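# Place the ball in the bowl on the stand mat

## Task

Get the ball into the bowl, with the bowl upright and its entire foot resting on the stand's round mat, and finish with neither hand in contact with the ball or the bowl.

## Robot and tools

Robot and scene. Two arms, left_arm and right_arm, each end in a five-finger hand: the right arm has a right hand, the left arm its mirror-image left hand. Calibrated bases in the scene frame: left_arm at (+0.020, +0.232, +0.022) m, right_arm at (-0.026, -0.368, +0.009) m, both nearly unrotated. A post stands on the floor behind the arms. A loose object may occasionally get a brief push from outside.

Frames. The scene frame has its origin at table-top height, midway between the nominal bases, with +z up, +x out over the table and left_arm on the +y side. Arm names do not match left and right in camera images. Each arm is steered by its hand point: a spot 0.05 m in front of the palm and 0.15 m from the wrist mount along the fingers. Its +z runs along straight fingers, +y comes out of the palm, +x goes across the palm away from the thumb on the right hand and toward the thumb on the left hand. Straight fingertips extend 0.06 to 0.07 m past the point along +z, about 0.06 m behind it along -y. A wrist bracket on the little-finger side can strike things.

execute_actions(actions, cameras). actions is a list of actions; each action is a table of up to 15 rows, one row per 1/30 s step; a table shorter than 15 repeats its final row. Every row is a single flat list of 28 numbers in [-1, 1] covering both arms: left dx, dy, dz, rx, ry, rz; left hand little, ring, middle, index, thumb_bend, thumb_turn, force_limit, speed; then the same 14 for the right arm. The six pose numbers are an offset, not a pose: measured from that arm's Hand target at the moment the action begins, along that Hand target's own axes. Every row in an action is measured from that same start, so repeating an offset in a new action moves the hand further. Scale: 1.0 equals 0.6 m or 180 degrees; rx, ry, rz form one rotation vector. Six zeros ask nothing new of an arm (but re-request its Hand target). Hand motor numbers are absolute targets: +1 open/straight, -1 closed; thumb_turn -1 puts the thumb in front of the palm opposite the fingers, +1 beside the palm. force_limit maps -1 to about 0 N and +1 to 10 N (15 N for both thumb motors). speed rises from nearly zero at -1 to full at +0.48 and above. For a soft grip close with speed -0.94 or lower. No number means 'unchanged': to keep a hand as it is, resend the eight hand numbers of the last row executed for it; if none has run yet, send hand_measured plus hand_force_limit and hand_speed. cameras: names, ["all"], or []; images come by default only when actions is empty.

move(target, speed, blend, blocking, cameras). target is one 28-number row or a list of up to 15 rows, same layout and scale as above. Every row's pose numbers are offsets from the Hand targets at the move's start, not from the previous row. Paths are straight, end together, and stop after 10 s at most. speed is in m/s (0.002 to 4.3, default 0.25), one value or one per target; turning is capped at twice that in rad/s. blend, in m, rounds corners between list targets; 0 stops at each. blocking=false returns after about 0.5 s while the move continues. The move does not avoid obstacles or the other arm. The result adds a move: line, e.g. done, off_target, moving, held or fault, and limits=paced (pose clipped) or limits=held (steps withheld).

wait(seconds): 0 to 3600, sends nothing new; a running move carries on. stop(): brakes a running move. zoom_image(camera, region): camera cam_high or cam_low, region [x0, y0, x1, y1] in pixels from the top-left, at most 504 by 504; images are 896x504. show_instructions(): shows the reference pages. finished_scene(scene): ends the scene, scene may be 1 or omitted; irreversible.

Reading results. end_effector_position (m) and end_effector_quat_wxyz are in the scene frame and may be a few cm off. Hand target is the last commanded pose after clipping; orientation commands are clipped to within 40 degrees of the measured one. Hands often rest 1 to 3 cm (sometimes 5) short, usually low, from friction or weight; this is not evidence of contact. A small requested move may not start; send the missing distance as an offset. hand_measured, hand_stopped_by (moving, target, force, stalled, fault) and hand_load_n (N at the fingertip, positive when pushing the finger open) list six values in the motor order. A lost grip shows as load near 0. Joint torques are noisy and offset. MOTOR HOT and OVER-TEMPERATURE FAULT lines warn of overheating; a faulted arm drops for 30 to 60 s.

Gripping. With the thumb in front of the palm the hand grasps objects 0.035 to 0.065 m thick, or handles down to 0.025 m; thumb tip against index pad can pinch light items up to about 0.08 m. Raise force_limit and send a more closed target to squeeze harder; send a more open target to release.

Avoid: dropping or releasing moving objects, fast impacts, pressing hard past contact (pull the target back past the hand point to relieve it), knocking anything off the table, arms or hands touching each other, closing a hand on the other hand, overloading fingers, and holding loads or stretched poses long enough to overheat.

Each tool is called after "Call:" as a command line: name --argument value for each argument, lists and objects as JSON in quotes; but a table of rows of numbers goes row by row, as --pt "numbers of a row", without its own name.

Reference images:

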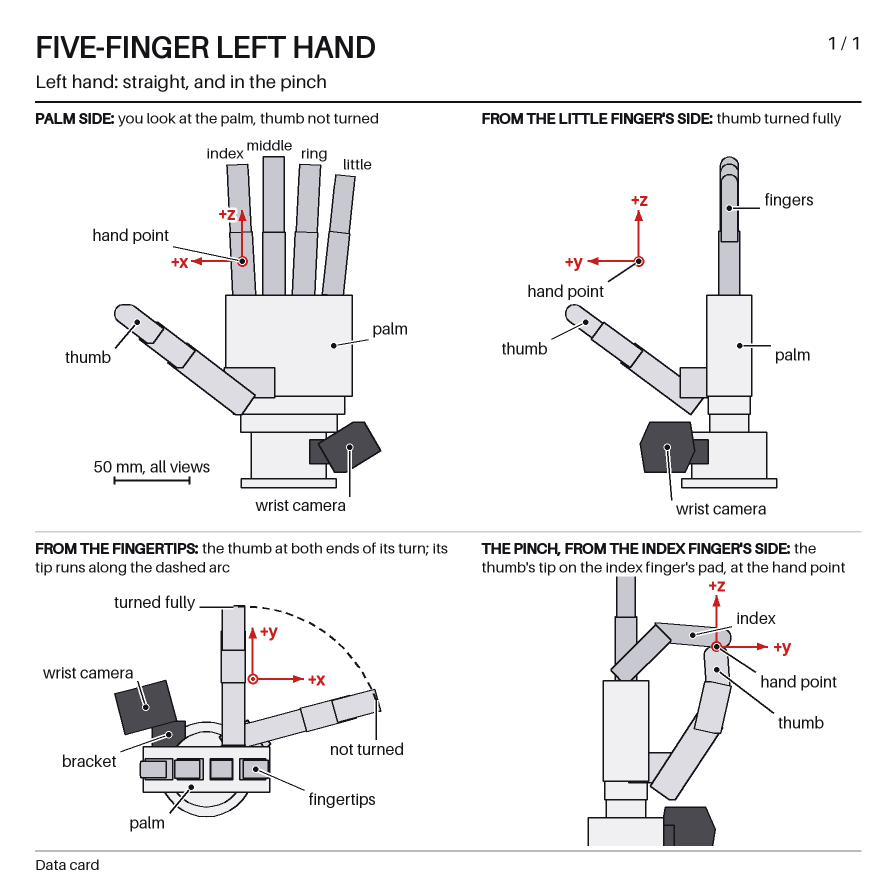

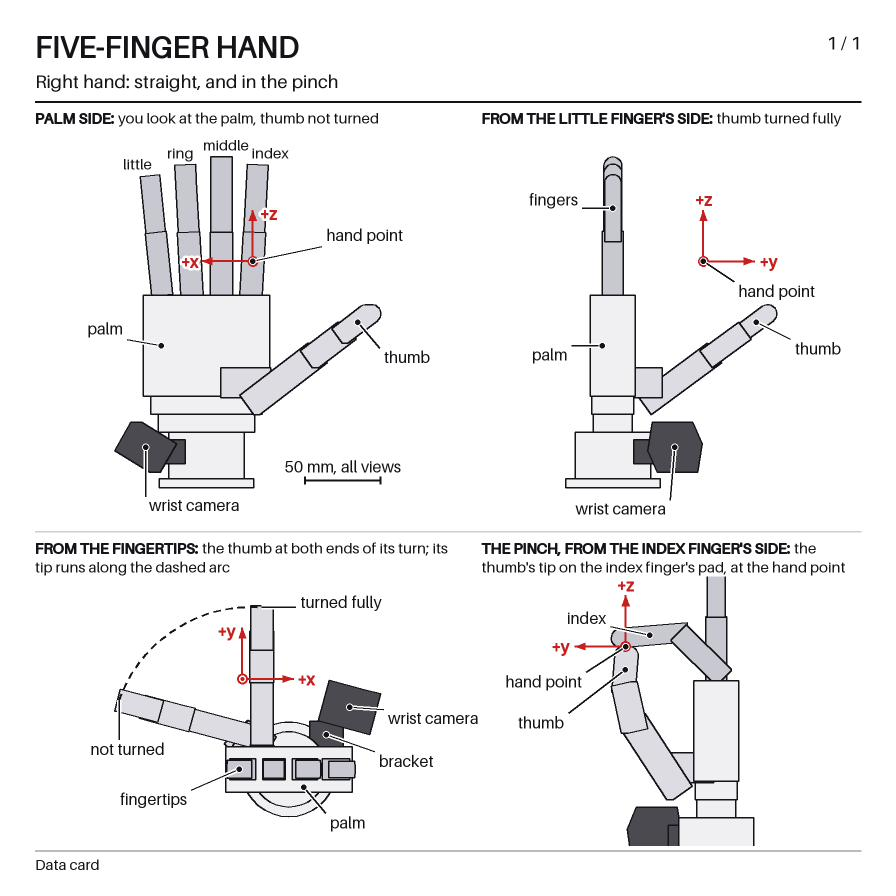

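## Session

Call:
execute_actions --actions '[]'

Scene clock: 0.00 s.
left_arm: end_effector_position=(+0.3580, +0.3313, +0.1268) hand_measured=(+1.000, +1.000, +1.000, +1.000, +1.000, +1.000) hand_load_n=(+0.0, +0.0, +0.0, +0.0, +0.0, +0.0) hand_stopped_by=(target, target, target, target, target, target) hand_force_limit=0.00 hand_speed=-0.80 end_effector_quat_wxyz=(+0.007, +0.034, +0.999, +0.006) | right_arm: end_effector_position=(+0.1905, -0.1658, +0.1307) hand_measured=(+1.000, +1.000, +1.000, +1.000, +1.000, +1.000) hand_load_n=(+0.0, +0.0, +0.0, +0.0, +0.0, +0.0) hand_stopped_by=(target, target, target, target, target, target) hand_force_limit=0.00 hand_speed=-0.80 end_effector_quat_wxyz=(+0.021, +0.985, -0.170, -0.008)
Joint positions: left_arm=[0.093 1.357 0.975 -1.174 -0.009 1.736] | right_arm=[0.713 1.376 1.034 -1.272 0.012 -0.469]
Joint velocities: within noise
Joint torques (N m): no reading
Heat: left arm: hottest wrist roll 31 °C; right arm: hottest shoulder 32 °C.
Hand target: left_arm +0.3654, +0.3320, +0.1325; +0.015, +0.034, +0.999, +0.007 | right_arm +0.1956, -0.1609, +0.1358; +0.014, +0.985, -0.170, -0.003

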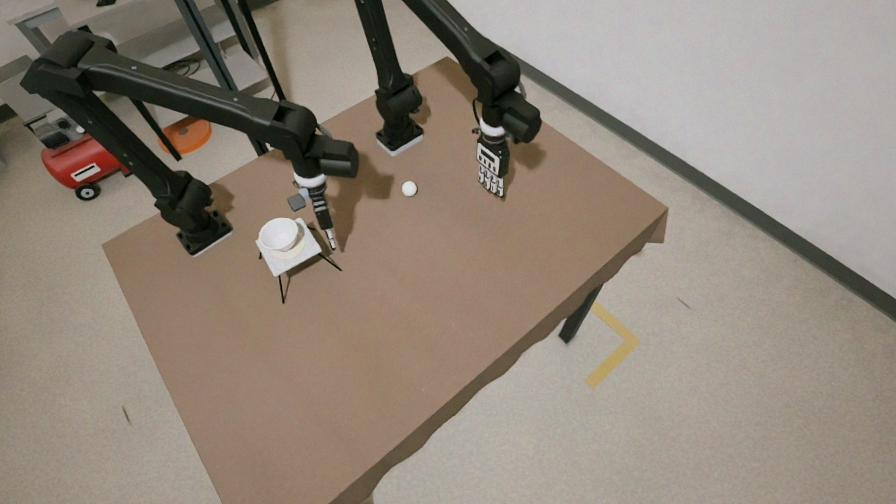

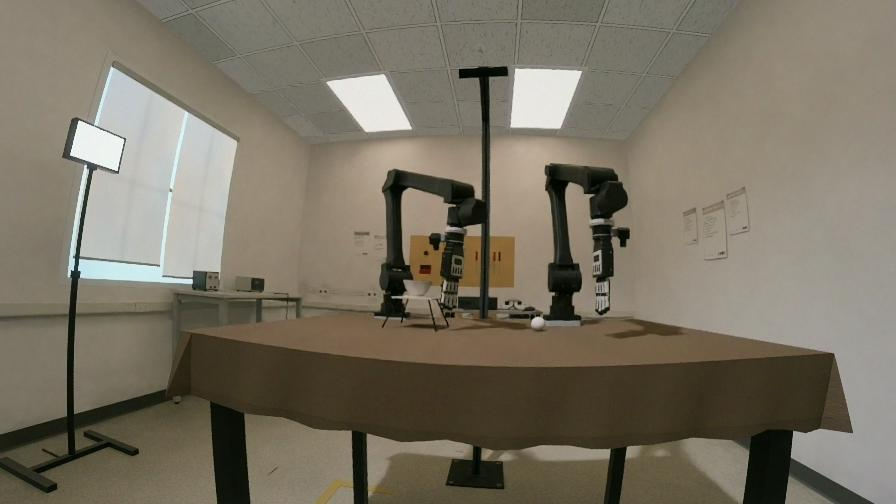

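Call:
zoom_image --camera "cam_high" --region '[160, 140, 440, 310]'

Call:
zoom_image --camera "cam_low" --region '[360, 220, 640, 350]'

Scaled by 1.800 from the camera's image (finer frame: 1280x720).

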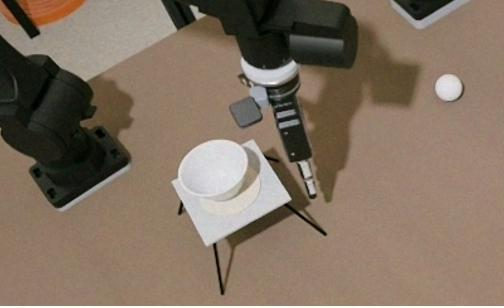

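Scaled by 1.800 from the camera's image (finer frame: 1280x720).

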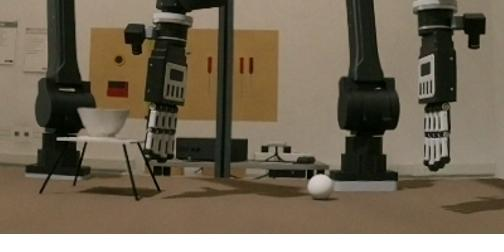

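Call:
zoom_image --camera "cam_high" --region '[240, 200, 350, 310]'

Call:
zoom_image --camera "cam_low" --region '[370, 260, 470, 340]'

Scaled by 4.582 from the camera's image (finer frame: 1280x720).

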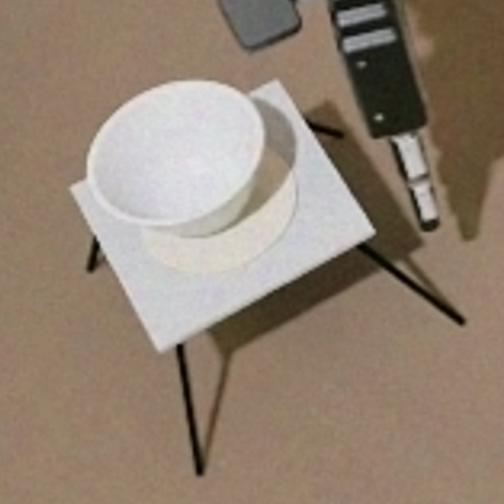

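Scaled by 5.040 from the camera's image (finer frame: 1280x720).

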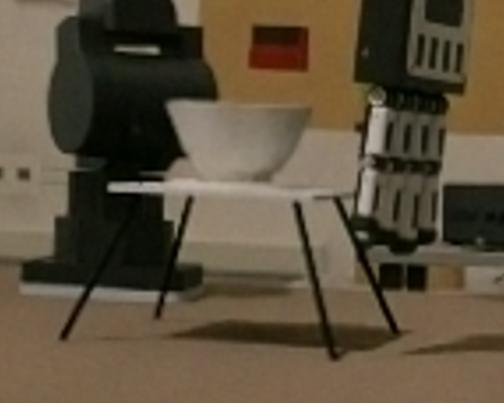

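Call:
move --target '[0,0.133,0,0,0,0,1,1,1,1,1,1,0,-0.8,-0.189,-0.507,-0.0735,0.25,0.008,0.02,-1,-1,0.3,0.3,1,-1,0,0]' --cameras '["all"]'

Scene clock: 148.37 s.
left_arm: end_effector_position=(+0.3550, +0.4029, +0.1245) hand_measured=(+1.000, +1.000, +1.000, +1.000, +1.000, +1.000) hand_load_n=(+0.0, +0.0, -0.5, +0.0, +0.0, +0.0) hand_stopped_by=(target, target, target, target, target, target) hand_force_limit=0.00 hand_speed=-0.80 end_effector_quat_wxyz=(+0.002, +0.036, +0.999, +0.004) | right_arm: end_effector_position=(+0.1885, +0.1438, +0.1583) hand_measured=(-1.000, -1.000, +0.300, +0.300, +1.000, -1.000) hand_load_n=(+0.0, +0.5, +0.0, +0.0, +0.0, +0.0) hand_stopped_by=(target, target, target, target, target, target) hand_force_limit=0.00 hand_speed=0.00 end_effector_quat_wxyz=(-0.344, +0.917, -0.190, +0.073)
Joint positions: left_arm=[0.285 1.393 1.004 -1.174 -0.007 1.932] | right_arm=[1.067 1.497 1.173 -0.528 -0.03 -0.038]
Joint torques (N m): left_arm=[0.32 -9.05 13.07 0.47 0.1 -0.02] | right_arm=[1.14 -12.75 12.31 1.69 0.16 0.14]
Heat: left arm: hottest elbow 33 °C; right arm: hottest elbow 34 °C.
Hand target: left_arm +0.3707, +0.4116, +0.1337; +0.015, +0.034, +0.999, +0.007 | right_arm +0.1912, +0.1647, +0.1713; -0.362, +0.910, -0.188, +0.075
Off the commanded pose: left_arm 0.020 m, 2 deg | right_arm 0.025 m, 2 deg.
move: off_target (left_arm, right_arm)

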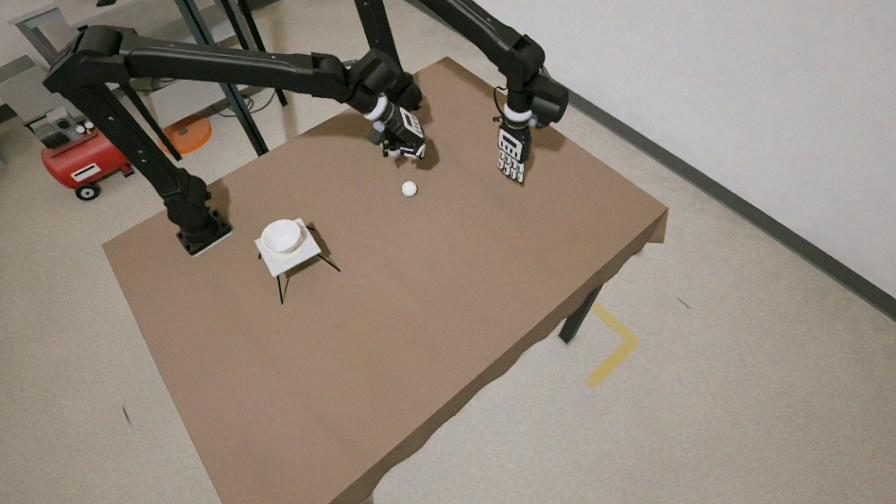

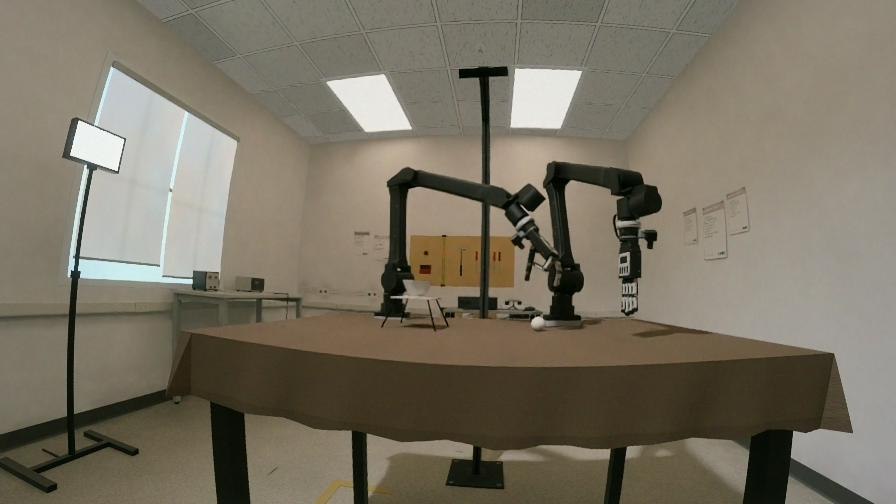

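Call:
zoom_image --camera "cam_high" --region '[340, 70, 460, 210]'

Call:
zoom_image --camera "cam_low" --region '[490, 180, 610, 350]'

Call:
zoom_image --camera "cam_high" --region '[240, 200, 350, 310]'

Scaled by 3.600 from the camera's image (finer frame: 1280x720).

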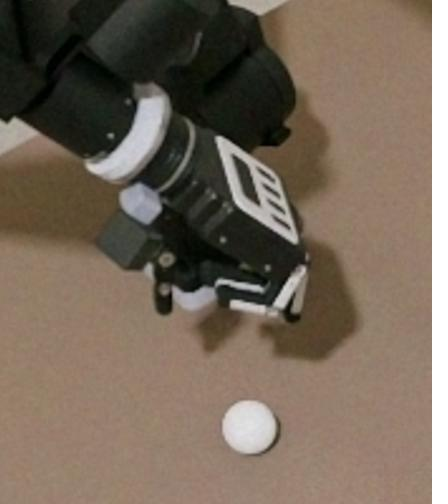

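Scaled by 2.965 from the camera's image (finer frame: 1280x720).

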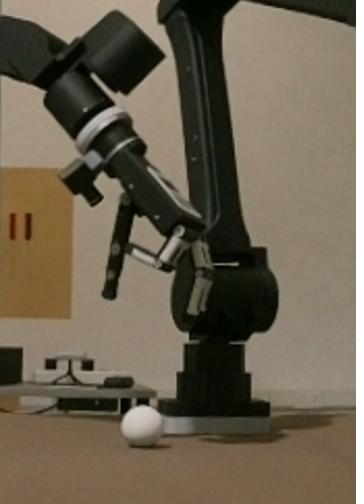

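Scaled by 4.582 from the camera's image (finer frame: 1280x720).

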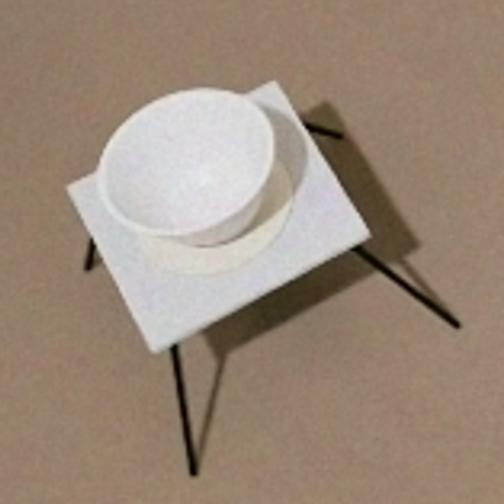

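Call:
move --target '[0,0,0,0,0,0,1,1,1,1,1,1,0,-0.8,0.008,0.1185,0.1127,0,0,0,-1,-1,0.3,0.3,1,-1,0,0]' --speed 0.15 --cameras '["all"]'

Call:
zoom_image --camera "cam_high" --region '[350, 120, 450, 220]'

Call:
zoom_image --camera "cam_low" --region '[490, 250, 590, 350]'

Scene clock: 186.23 s.
left_arm: end_effector_position=(+0.3550, +0.4029, +0.1245) hand_measured=(+1.000, +1.000, +1.000, +1.000, +1.000, +1.000) hand_load_n=(+0.0, +0.0, +0.0, +0.0, +0.0, +0.0) hand_stopped_by=(target, target, target, target, target, target) hand_force_limit=0.00 hand_speed=-0.80 end_effector_quat_wxyz=(+0.002, +0.036, +0.999, +0.004) | right_arm: end_effector_position=(+0.1931, +0.1532, +0.0759) hand_measured=(-1.000, -1.000, +0.300, +0.300, +1.000, -1.000) hand_load_n=(+0.0, +0.0, +0.0, +0.0, +0.0, +0.0) hand_stopped_by=(target, target, target, target, target, target) hand_force_limit=0.00 hand_speed=0.00 end_effector_quat_wxyz=(-0.358, +0.911, -0.188, +0.076)
Joint positions: left_arm=[0.285 1.393 1.004 -1.174 -0.007 1.932] | right_arm=[1.067 1.604 1.047 -0.265 -0.03 -0.038]
Joint torques (N m): left_arm=[0.91 -9.29 13.09 0.4 0.07 -0.02] | right_arm=[0.44 -13.98 8.28 1.72 -0.08 0.06]
Heat: left arm: hottest elbow 36 °C; right arm: hottest elbow 39 °C.
Hand target: left_arm +0.3707, +0.4116, +0.1337; +0.015, +0.034, +0.999, +0.007 | right_arm +0.1936, +0.1581, +0.0733; -0.362, +0.910, -0.188, +0.075
Off the commanded pose: left_arm 0.020 m, 2 deg | right_arm 0.005 m, 0 deg.
move: done

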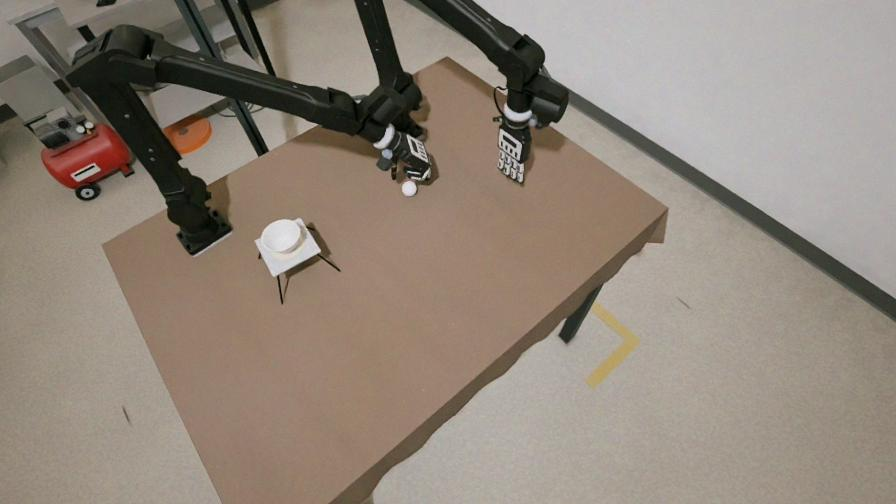

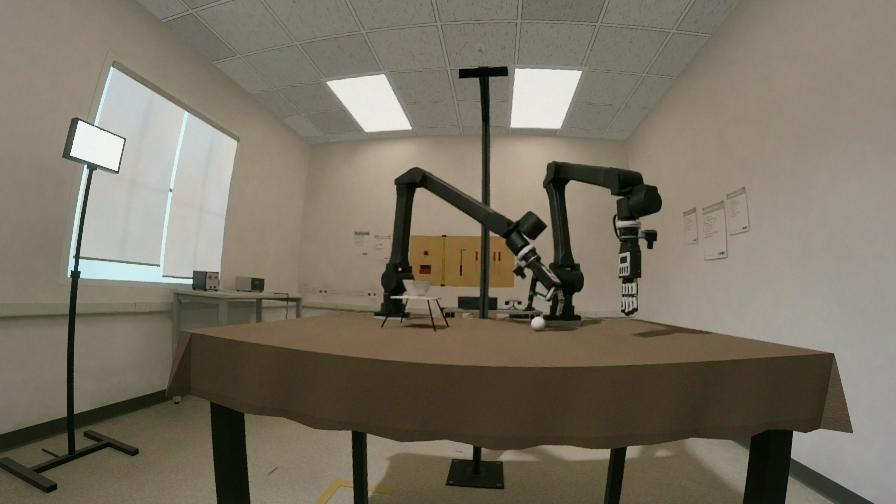

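Scaled by 5.040 from the camera's image (finer frame: 1280x720).

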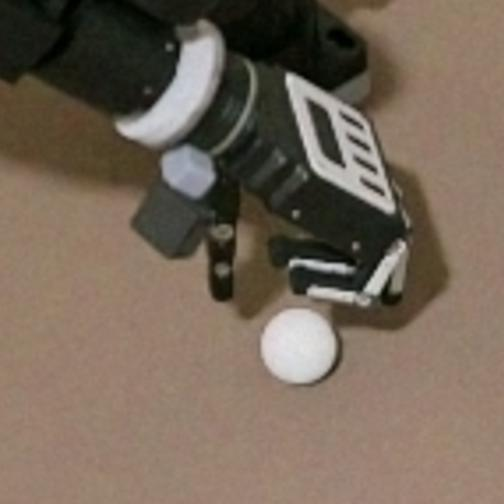

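Scaled by 5.040 from the camera's image (finer frame: 1280x720).

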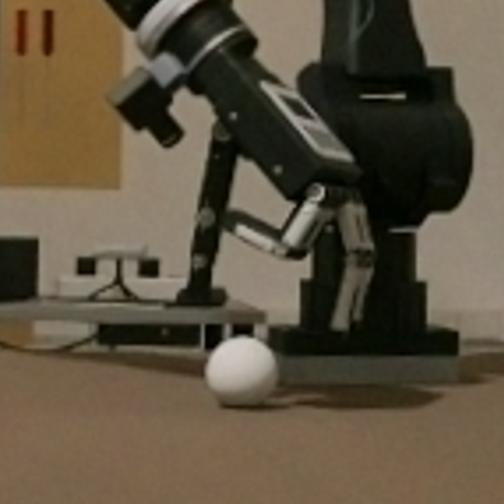

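Call:
move --target '[0,0,0,0,0,0,1,1,1,1,1,1,0,-0.8,0.0075,0.0383,0.0052,0,0,0,-1,-1,0.3,0.3,1,-1,0,0]' --speed 0.08 --cameras '["all"]'

Call:
zoom_image --camera "cam_high" --region '[350, 120, 450, 220]'

Call:
zoom_image --camera "cam_low" --region '[490, 250, 590, 350]'

Scene clock: 200.47 s.
left_arm: end_effector_position=(+0.3550, +0.4029, +0.1245) hand_measured=(+1.000, +1.000, +1.000, +1.000, +1.000, +1.000) hand_load_n=(+0.0, +0.0, +0.0, +0.0, +0.0, +0.0) hand_stopped_by=(target, target, target, target, target, target) hand_force_limit=0.00 hand_speed=-0.80 end_effector_quat_wxyz=(+0.002, +0.036, +0.999, +0.004) | right_arm: end_effector_position=(+0.1860, +0.1417, +0.0566) hand_measured=(-1.000, -1.000, +0.300, +0.300, +1.000, -1.000) hand_load_n=(+0.0, +0.0, +0.0, +0.0, +0.0, +0.0) hand_stopped_by=(target, target, target, target, target, target) hand_force_limit=0.00 hand_speed=0.00 end_effector_quat_wxyz=(-0.358, +0.912, -0.187, +0.073)
Joint positions: left_arm=[0.285 1.393 1.004 -1.174 -0.007 1.932] | right_arm=[1.067 1.604 0.987 -0.207 -0.036 -0.038]
Joint torques (N m): left_arm=[0.32 -8.88 13 0.28 0.11 -0.01] | right_arm=[-0.38 -13.92 7.76 1.84 -0.11 -0.03]
Heat: left arm: hottest elbow 36 °C; right arm: hottest elbow 37 °C.
Hand target: left_arm +0.3707, +0.4116, +0.1337; +0.015, +0.034, +0.999, +0.007 | right_arm +0.1919, +0.1429, +0.0552; -0.362, +0.910, -0.188, +0.075
Off the commanded pose: left_arm 0.020 m, 2 deg | right_arm 0.006 m, 1 deg.
move: done

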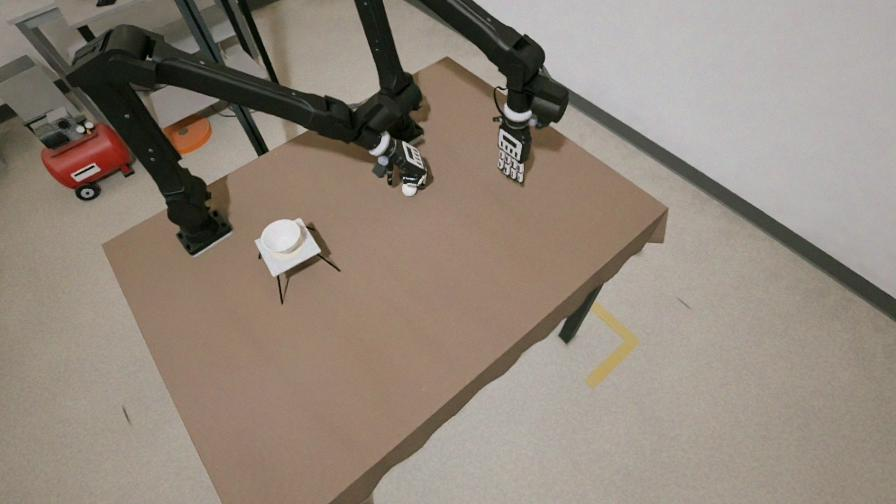

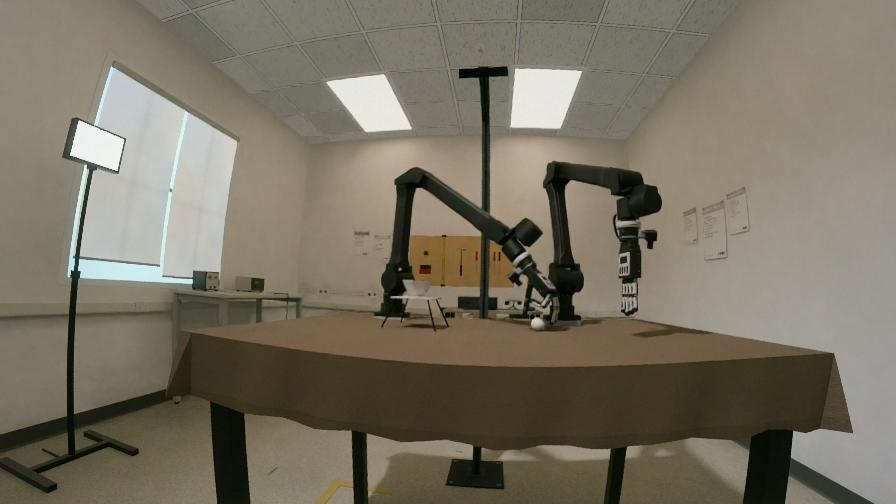

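Scaled by 5.040 from the camera's image (finer frame: 1280x720).

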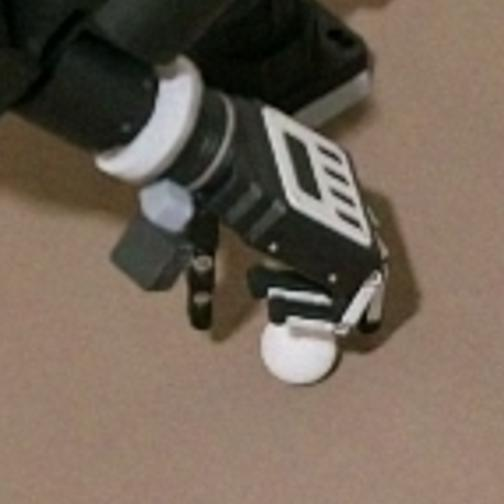

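Scaled by 5.040 from the camera's image (finer frame: 1280x720).

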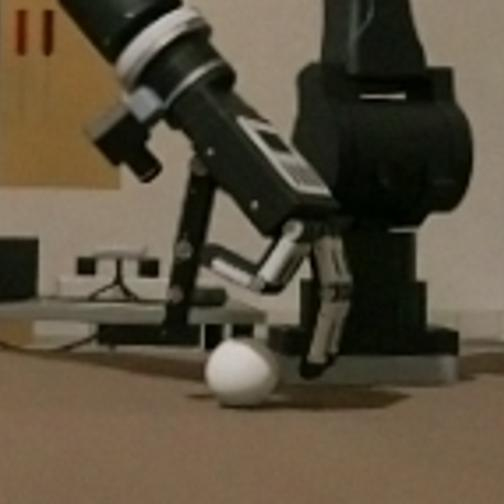

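Call:
move --target '[0,0,0,0,0,0,1,1,1,1,1,1,0,-0.8,0.0147,0.0252,0.0203,0,0,0,-1,-1,0.3,0.3,1,-1,0,0]' --speed 0.06 --cameras '["all"]'

Call:
zoom_image --camera "cam_high" --region '[350, 120, 450, 220]'

Call:
zoom_image --camera "cam_low" --region '[490, 250, 590, 350]'

Scene clock: 214.87 s.
left_arm: end_effector_position=(+0.3550, +0.4029, +0.1245) hand_measured=(+1.000, +1.000, +1.000, +1.000, +1.000, +1.000) hand_load_n=(+0.0, +0.0, +0.0, +0.0, +0.0, +0.0) hand_stopped_by=(target, target, target, target, target, target) hand_force_limit=0.00 hand_speed=-0.80 end_effector_quat_wxyz=(+0.002, +0.036, +0.999, +0.004) | right_arm: end_effector_position=(+0.1903, +0.1381, +0.0425) hand_measured=(-1.000, -1.000, +0.300, +0.300, +1.000, -1.000) hand_load_n=(+0.0, +0.0, +0.5, +0.0, +0.0, +0.0) hand_stopped_by=(target, target, target, target, target, target) hand_force_limit=0.00 hand_speed=0.00 end_effector_quat_wxyz=(-0.362, +0.910, -0.187, +0.072)
Joint positions: left_arm=[0.285 1.393 1.004 -1.174 -0.007 1.932] | right_arm=[1.053 1.623 0.96 -0.152 -0.05 -0.046]
Joint torques (N m): left_arm=[0.44 -9.23 13.07 0.34 0.08 -0.02] | right_arm=[-0.79 -13.22 7.54 1.78 -0.11 -0.11]
Heat: left arm: hottest elbow 37 °C; right arm: hottest elbow 37 °C.
Hand target: left_arm +0.3707, +0.4116, +0.1337; +0.015, +0.034, +0.999, +0.007 | right_arm +0.1989, +0.1370, +0.0360; -0.362, +0.910, -0.188, +0.075
Off the commanded pose: left_arm 0.020 m, 2 deg | right_arm 0.011 m, 0 deg.
move: off_target (right_arm)

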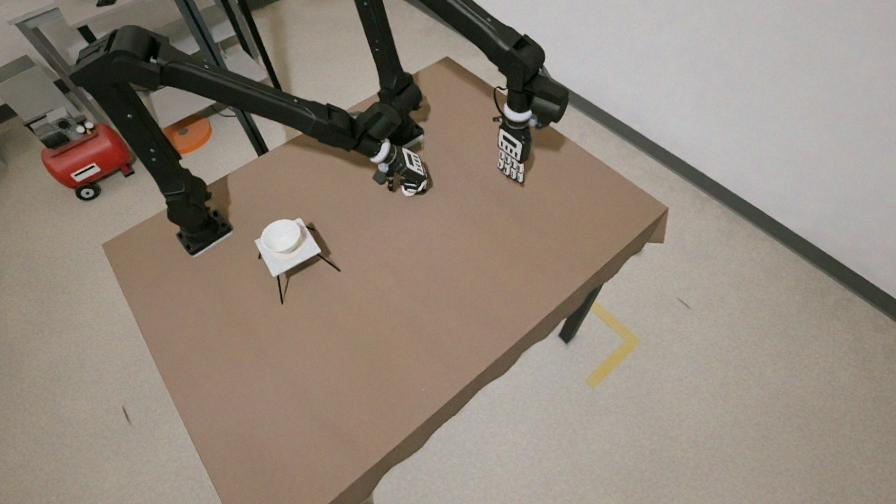

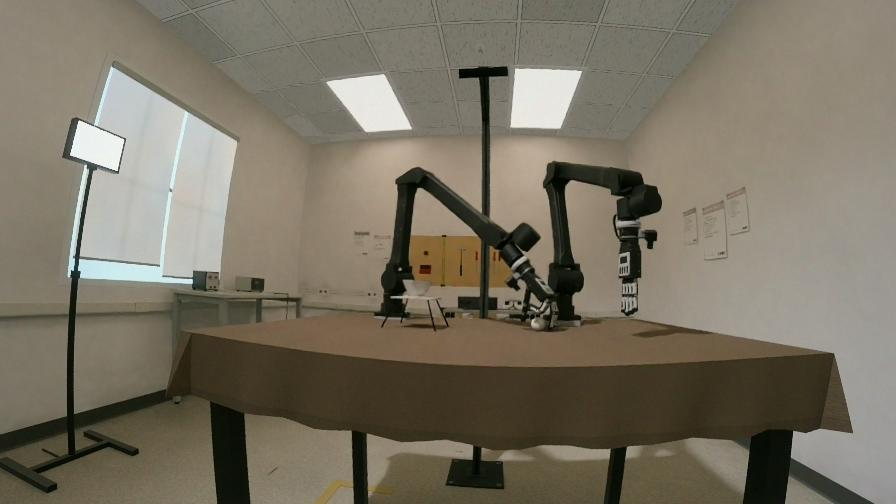

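Scaled by 5.040 from the camera's image (finer frame: 1280x720).

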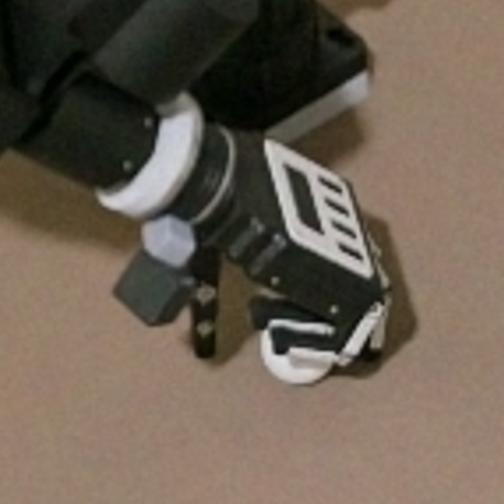

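Scaled by 5.040 from the camera's image (finer frame: 1280x720).

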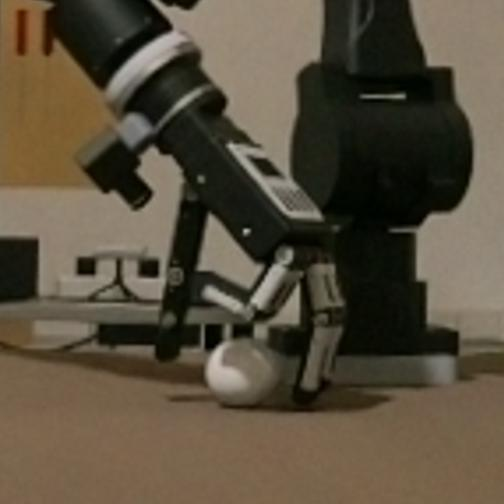

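Call:
move --target '[0,0,0,0,0,0,1,1,1,1,1,1,0,-0.8,0,0.0057,0.006,0,0,0,-1,-1,0.3,0.3,1,-1,0,0]' --speed 0.06

Call:
move --target '[0,0,0,0,0,0,1,1,1,1,1,1,0,-0.8,0,0,0,0,0,0,-1,-1,-0.35,-0.35,0,-1,-0.6,-0.93]' --cameras '["all"]'

Call:
zoom_image --camera "cam_high" --region '[350, 120, 450, 220]'

Call:
zoom_image --camera "cam_low" --region '[490, 250, 590, 350]'

Scene clock: 230.77 s.
left_arm: end_effector_position=(+0.3550, +0.4029, +0.1245) hand_measured=(+1.000, +1.000, +1.000, +1.000, +1.000, +1.000) hand_load_n=(+0.0, +0.0, +0.0, +0.0, +0.0, +0.0) hand_stopped_by=(target, target, target, target, target, target) hand_force_limit=0.00 hand_speed=-0.80 end_effector_quat_wxyz=(+0.002, +0.036, +0.999, +0.004) | right_arm: end_effector_position=(+0.1906, +0.1386, +0.0390) hand_measured=(-1.000, -1.000, +0.300, +0.300, +1.000, -1.000) hand_load_n=(+0.0, +0.0, +0.0, +0.0, +0.0, +0.0) hand_stopped_by=(target, target, target, target, target, target) hand_force_limit=0.00 hand_speed=0.00 end_effector_quat_wxyz=(-0.363, +0.910, -0.187, +0.072)
Joint positions: left_arm=[0.285 1.393 1.004 -1.174 -0.007 1.932] | right_arm=[1.053 1.63 0.957 -0.139 -0.05 -0.046]
Joint torques (N m): left_arm=[0.15 -9.35 12.97 0.43 0.11 -0.08] | right_arm=[-0.73 -13.1 7.45 1.8 -0.11 -0.09]
Heat: left arm: hottest elbow 37 °C; right arm: hottest elbow 36 °C.
Hand target: left_arm +0.3707, +0.4116, +0.1337; +0.015, +0.034, +0.999, +0.007 | right_arm +0.1989, +0.1370, +0.0311; -0.362, +0.910, -0.188, +0.075
Off the commanded pose: left_arm 0.020 m, 2 deg | right_arm 0.012 m, 0 deg.
move: off_target (right_arm)

Scene clock: 234.33 s.
left_arm: end_effector_position=(+0.3550, +0.4029, +0.1245) hand_measured=(+1.000, +1.000, +1.000, +1.000, +1.000, +1.000) hand_load_n=(+0.0, +0.0, +0.0, +0.0, +0.0, +0.0) hand_stopped_by=(target, target, target, target, target, target) hand_force_limit=0.00 hand_speed=-0.80 end_effector_quat_wxyz=(+0.002, +0.036, +0.999, +0.004) | right_arm: end_effector_position=(+0.1906, +0.1386, +0.0390) hand_measured=(-1.000, -1.000, -0.164, -0.350, +0.728, -1.000) hand_load_n=(+0.0, +0.0, +2.5, +0.0, +3.0, +1.0) hand_stopped_by=(target, target, force, target, force, target) hand_force_limit=-0.60 hand_speed=-0.93 end_effector_quat_wxyz=(-0.363, +0.910, -0.187, +0.072)
Joint positions: left_arm=[0.285 1.393 1.004 -1.174 -0.007 1.932] | right_arm=[1.053 1.63 0.957 -0.139 -0.05 -0.047]
Joint torques (N m): left_arm=[0.5 -8.64 13.18 0.35 0.12 -0.1] | right_arm=[-0.79 -13.1 7.36 1.8 -0.12 -0.09]
Heat: left arm: hottest elbow 37 °C; right arm: hottest elbow 35 °C.
Hand target: left_arm +0.3707, +0.4116, +0.1337; +0.015, +0.034, +0.999, +0.007 | right_arm +0.1989, +0.1370, +0.0311; -0.362, +0.910, -0.188, +0.075
Off the commanded pose: left_arm 0.020 m, 2 deg | right_arm 0.012 m, 0 deg.
move: done

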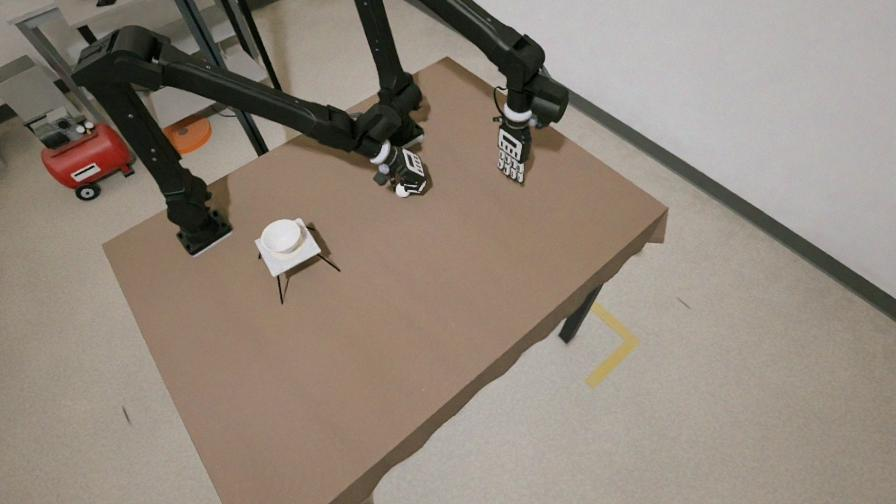

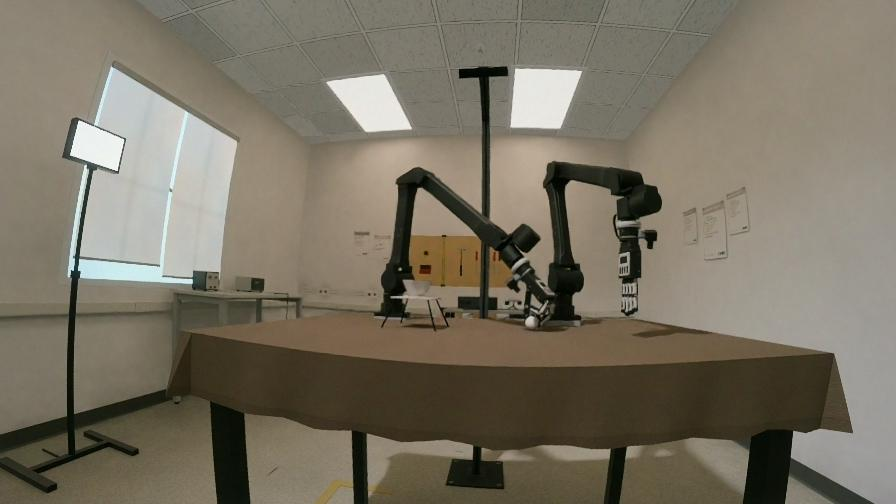

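Scaled by 5.040 from the camera's image (finer frame: 1280x720).

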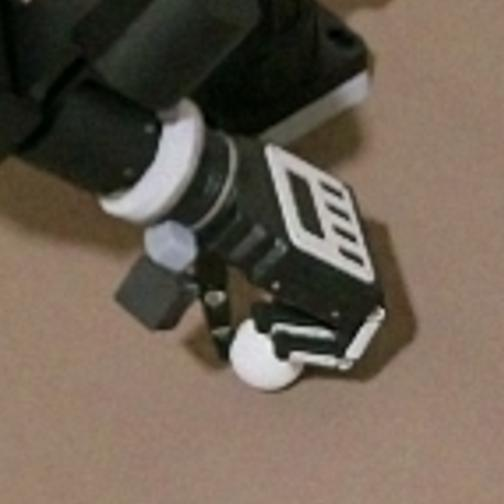

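Scaled by 5.040 from the camera's image (finer frame: 1280x720).

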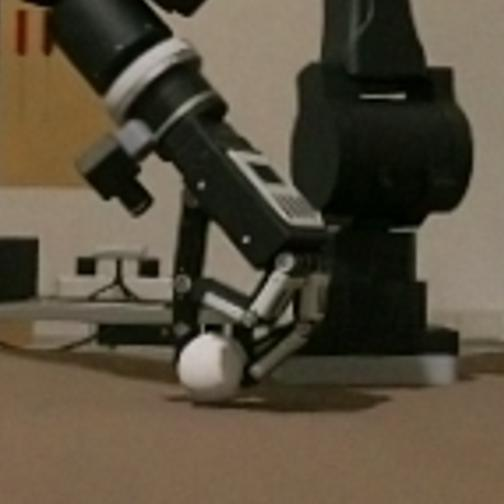

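Call:
move --target '[0,0,0,0,0,0,1,1,1,1,1,1,0,-0.8,0,0,0,0,0,0,-1,-1,-0.35,-0.65,0,-1,-0.6,-0.93]' --cameras '["all"]'

Call:
zoom_image --camera "cam_high" --region '[350, 120, 450, 220]'

Call:
zoom_image --camera "cam_low" --region '[490, 250, 590, 350]'

Scene clock: 248.27 s.
left_arm: end_effector_position=(+0.3550, +0.4029, +0.1245) hand_measured=(+1.000, +1.000, +1.000, +1.000, +1.000, +1.000) hand_load_n=(+0.0, +0.0, +0.0, +0.0, +0.0, +0.0) hand_stopped_by=(target, target, target, target, target, target) hand_force_limit=0.00 hand_speed=-0.80 end_effector_quat_wxyz=(+0.002, +0.036, +0.999, +0.004) | right_arm: end_effector_position=(+0.1906, +0.1386, +0.0390) hand_measured=(-1.000, -1.000, -0.164, -0.650, +0.728, -1.000) hand_load_n=(-0.5, +0.5, +2.5, +0.0, +3.0, +0.5) hand_stopped_by=(target, target, force, target, force, target) hand_force_limit=-0.60 hand_speed=-0.93 end_effector_quat_wxyz=(-0.363, +0.910, -0.187, +0.072)
Joint positions: left_arm=[0.285 1.393 1.004 -1.174 -0.007 1.932] | right_arm=[1.053 1.63 0.957 -0.139 -0.05 -0.047]
Joint torques (N m): left_arm=[0.85 -9.35 13.07 0.35 0.09 -0.04] | right_arm=[-0.79 -13.1 7.36 1.8 -0.12 -0.09]
Heat: left arm: hottest elbow 38 °C; right arm: hottest shoulder 35 °C.
Hand target: left_arm +0.3707, +0.4116, +0.1337; +0.015, +0.034, +0.999, +0.007 | right_arm +0.1989, +0.1370, +0.0311; -0.362, +0.910, -0.188, +0.075
Off the commanded pose: left_arm 0.020 m, 2 deg | right_arm 0.012 m, 0 deg.
move: done

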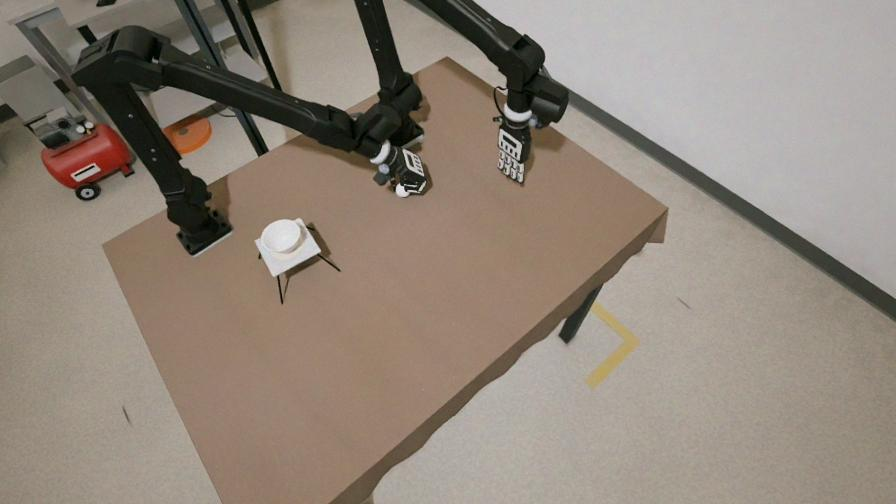

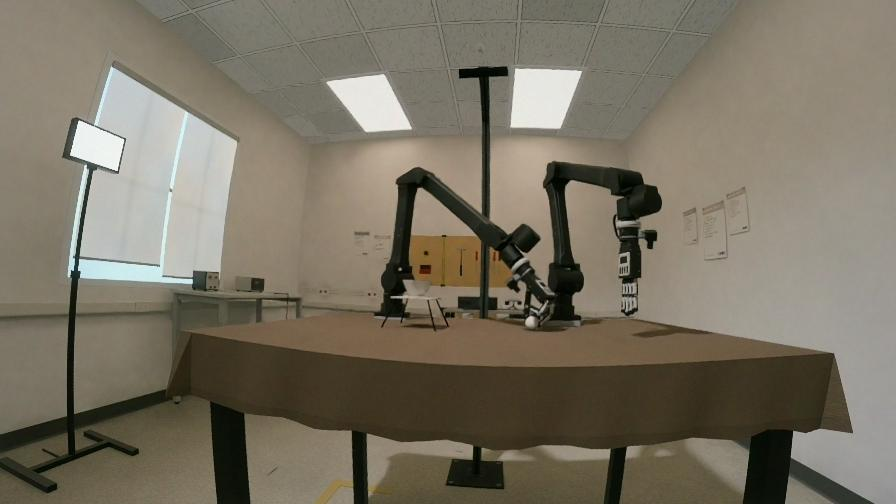

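Scaled by 5.040 from the camera's image (finer frame: 1280x720).

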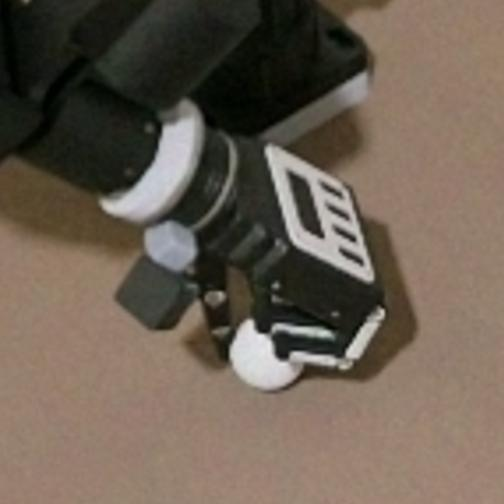

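Scaled by 5.040 from the camera's image (finer frame: 1280x720).

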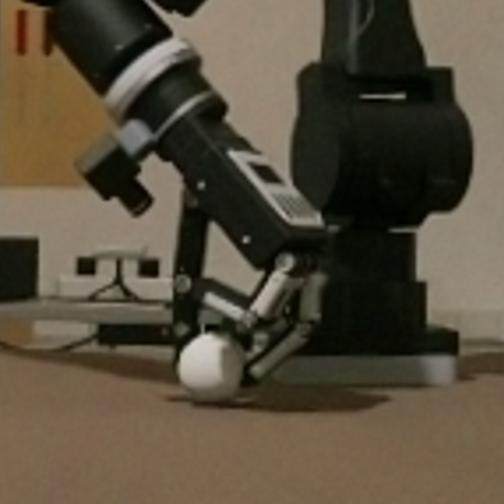

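Call:
move --pt "0 0 0 0 0 0 1 1 1 1 1 1 0 -0.8 0 0 0 0 0 0 -1 -1 0.3 0.3 1 -1 0 -0.6" --pt "0 0 0 0 0 0 1 1 1 1 1 1 0 -0.8 0.0037 0.0322 -0.0235 0.067 0 0 -1 -1 0.3 0.3 1 -1 0 -0.6" --speed 0.06 --cameras '["all"]'

Call:
zoom_image --camera "cam_high" --region '[350, 120, 450, 220]'

Call:
zoom_image --camera "cam_low" --region '[490, 250, 590, 350]'

Scene clock: 272.80 s.
left_arm: end_effector_position=(+0.3550, +0.4029, +0.1245) hand_measured=(+1.000, +1.000, +1.000, +1.000, +1.000, +1.000) hand_load_n=(+0.0, +0.0, +0.0, +0.0, +0.0, +0.0) hand_stopped_by=(target, target, target, target, target, target) hand_force_limit=0.00 hand_speed=-0.80 end_effector_quat_wxyz=(+0.002, +0.036, +0.999, +0.004) | right_arm: end_effector_position=(+0.1854, +0.1220, +0.0296) hand_measured=(-1.000, -1.000, +0.300, +0.300, +1.000, -1.000) hand_load_n=(+0.0, +0.0, +1.5, +0.0, +0.0, +0.0) hand_stopped_by=(target, target, target, target, target, target) hand_force_limit=0.00 hand_speed=-0.60 end_effector_quat_wxyz=(-0.457, +0.867, -0.176, +0.090)
Joint positions: left_arm=[0.285 1.393 1.004 -1.174 -0.007 1.932] | right_arm=[1.039 1.583 0.737 0.242 -0.075 -0.047]
Joint torques (N m): left_arm=[0.67 -8.76 13.08 0.34 0.1 -0.08] | right_arm=[-0.97 -13.39 5.63 1.57 -0.11 -0.06]
Heat: left arm: hottest elbow 38 °C; right arm: hottest shoulder 35 °C.
Hand target: left_arm +0.3707, +0.4116, +0.1337; +0.015, +0.034, +0.999, +0.007 | right_arm +0.1917, +0.1143, +0.0281; -0.456, +0.867, -0.179, +0.094
Off the commanded pose: left_arm 0.020 m, 2 deg | right_arm 0.010 m, 1 deg.
move: done

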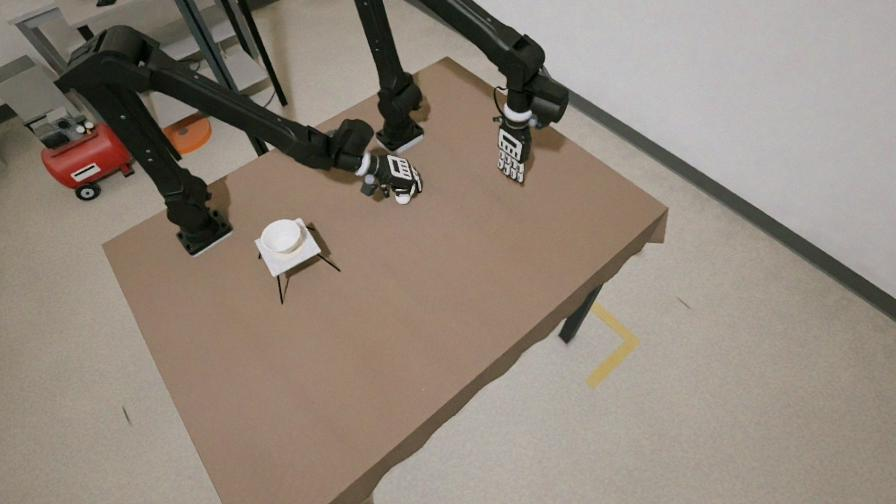

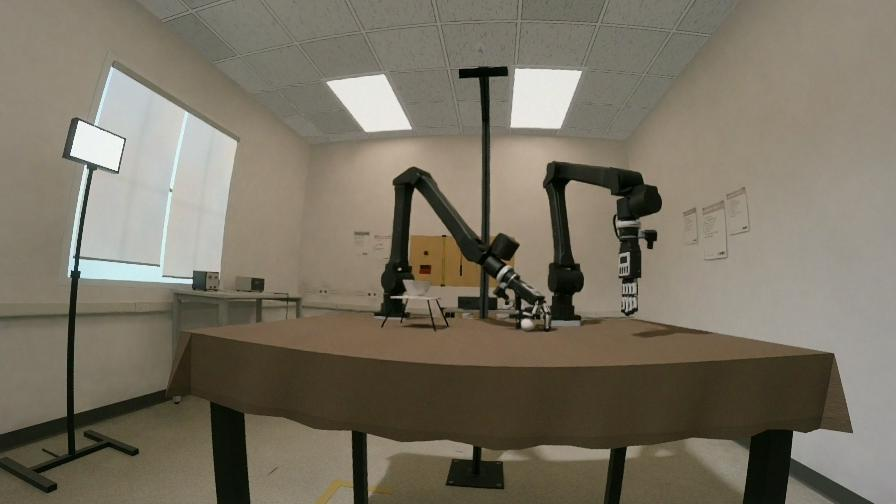

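Scaled by 5.040 from the camera's image (finer frame: 1280x720).

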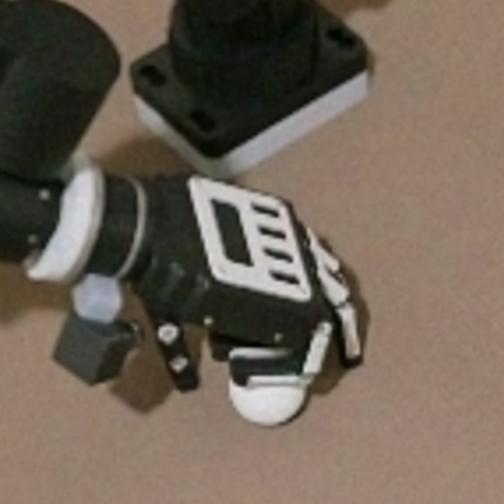

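Scaled by 5.040 from the camera's image (finer frame: 1280x720).

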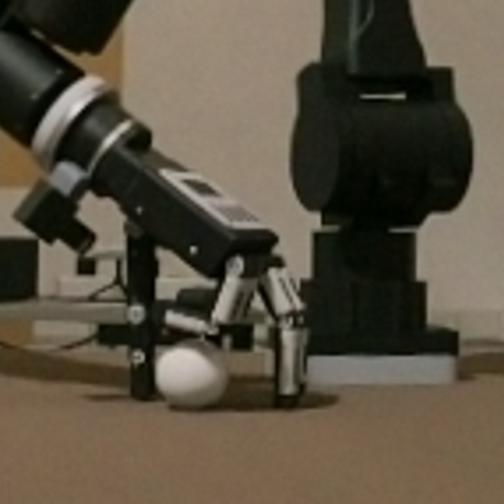

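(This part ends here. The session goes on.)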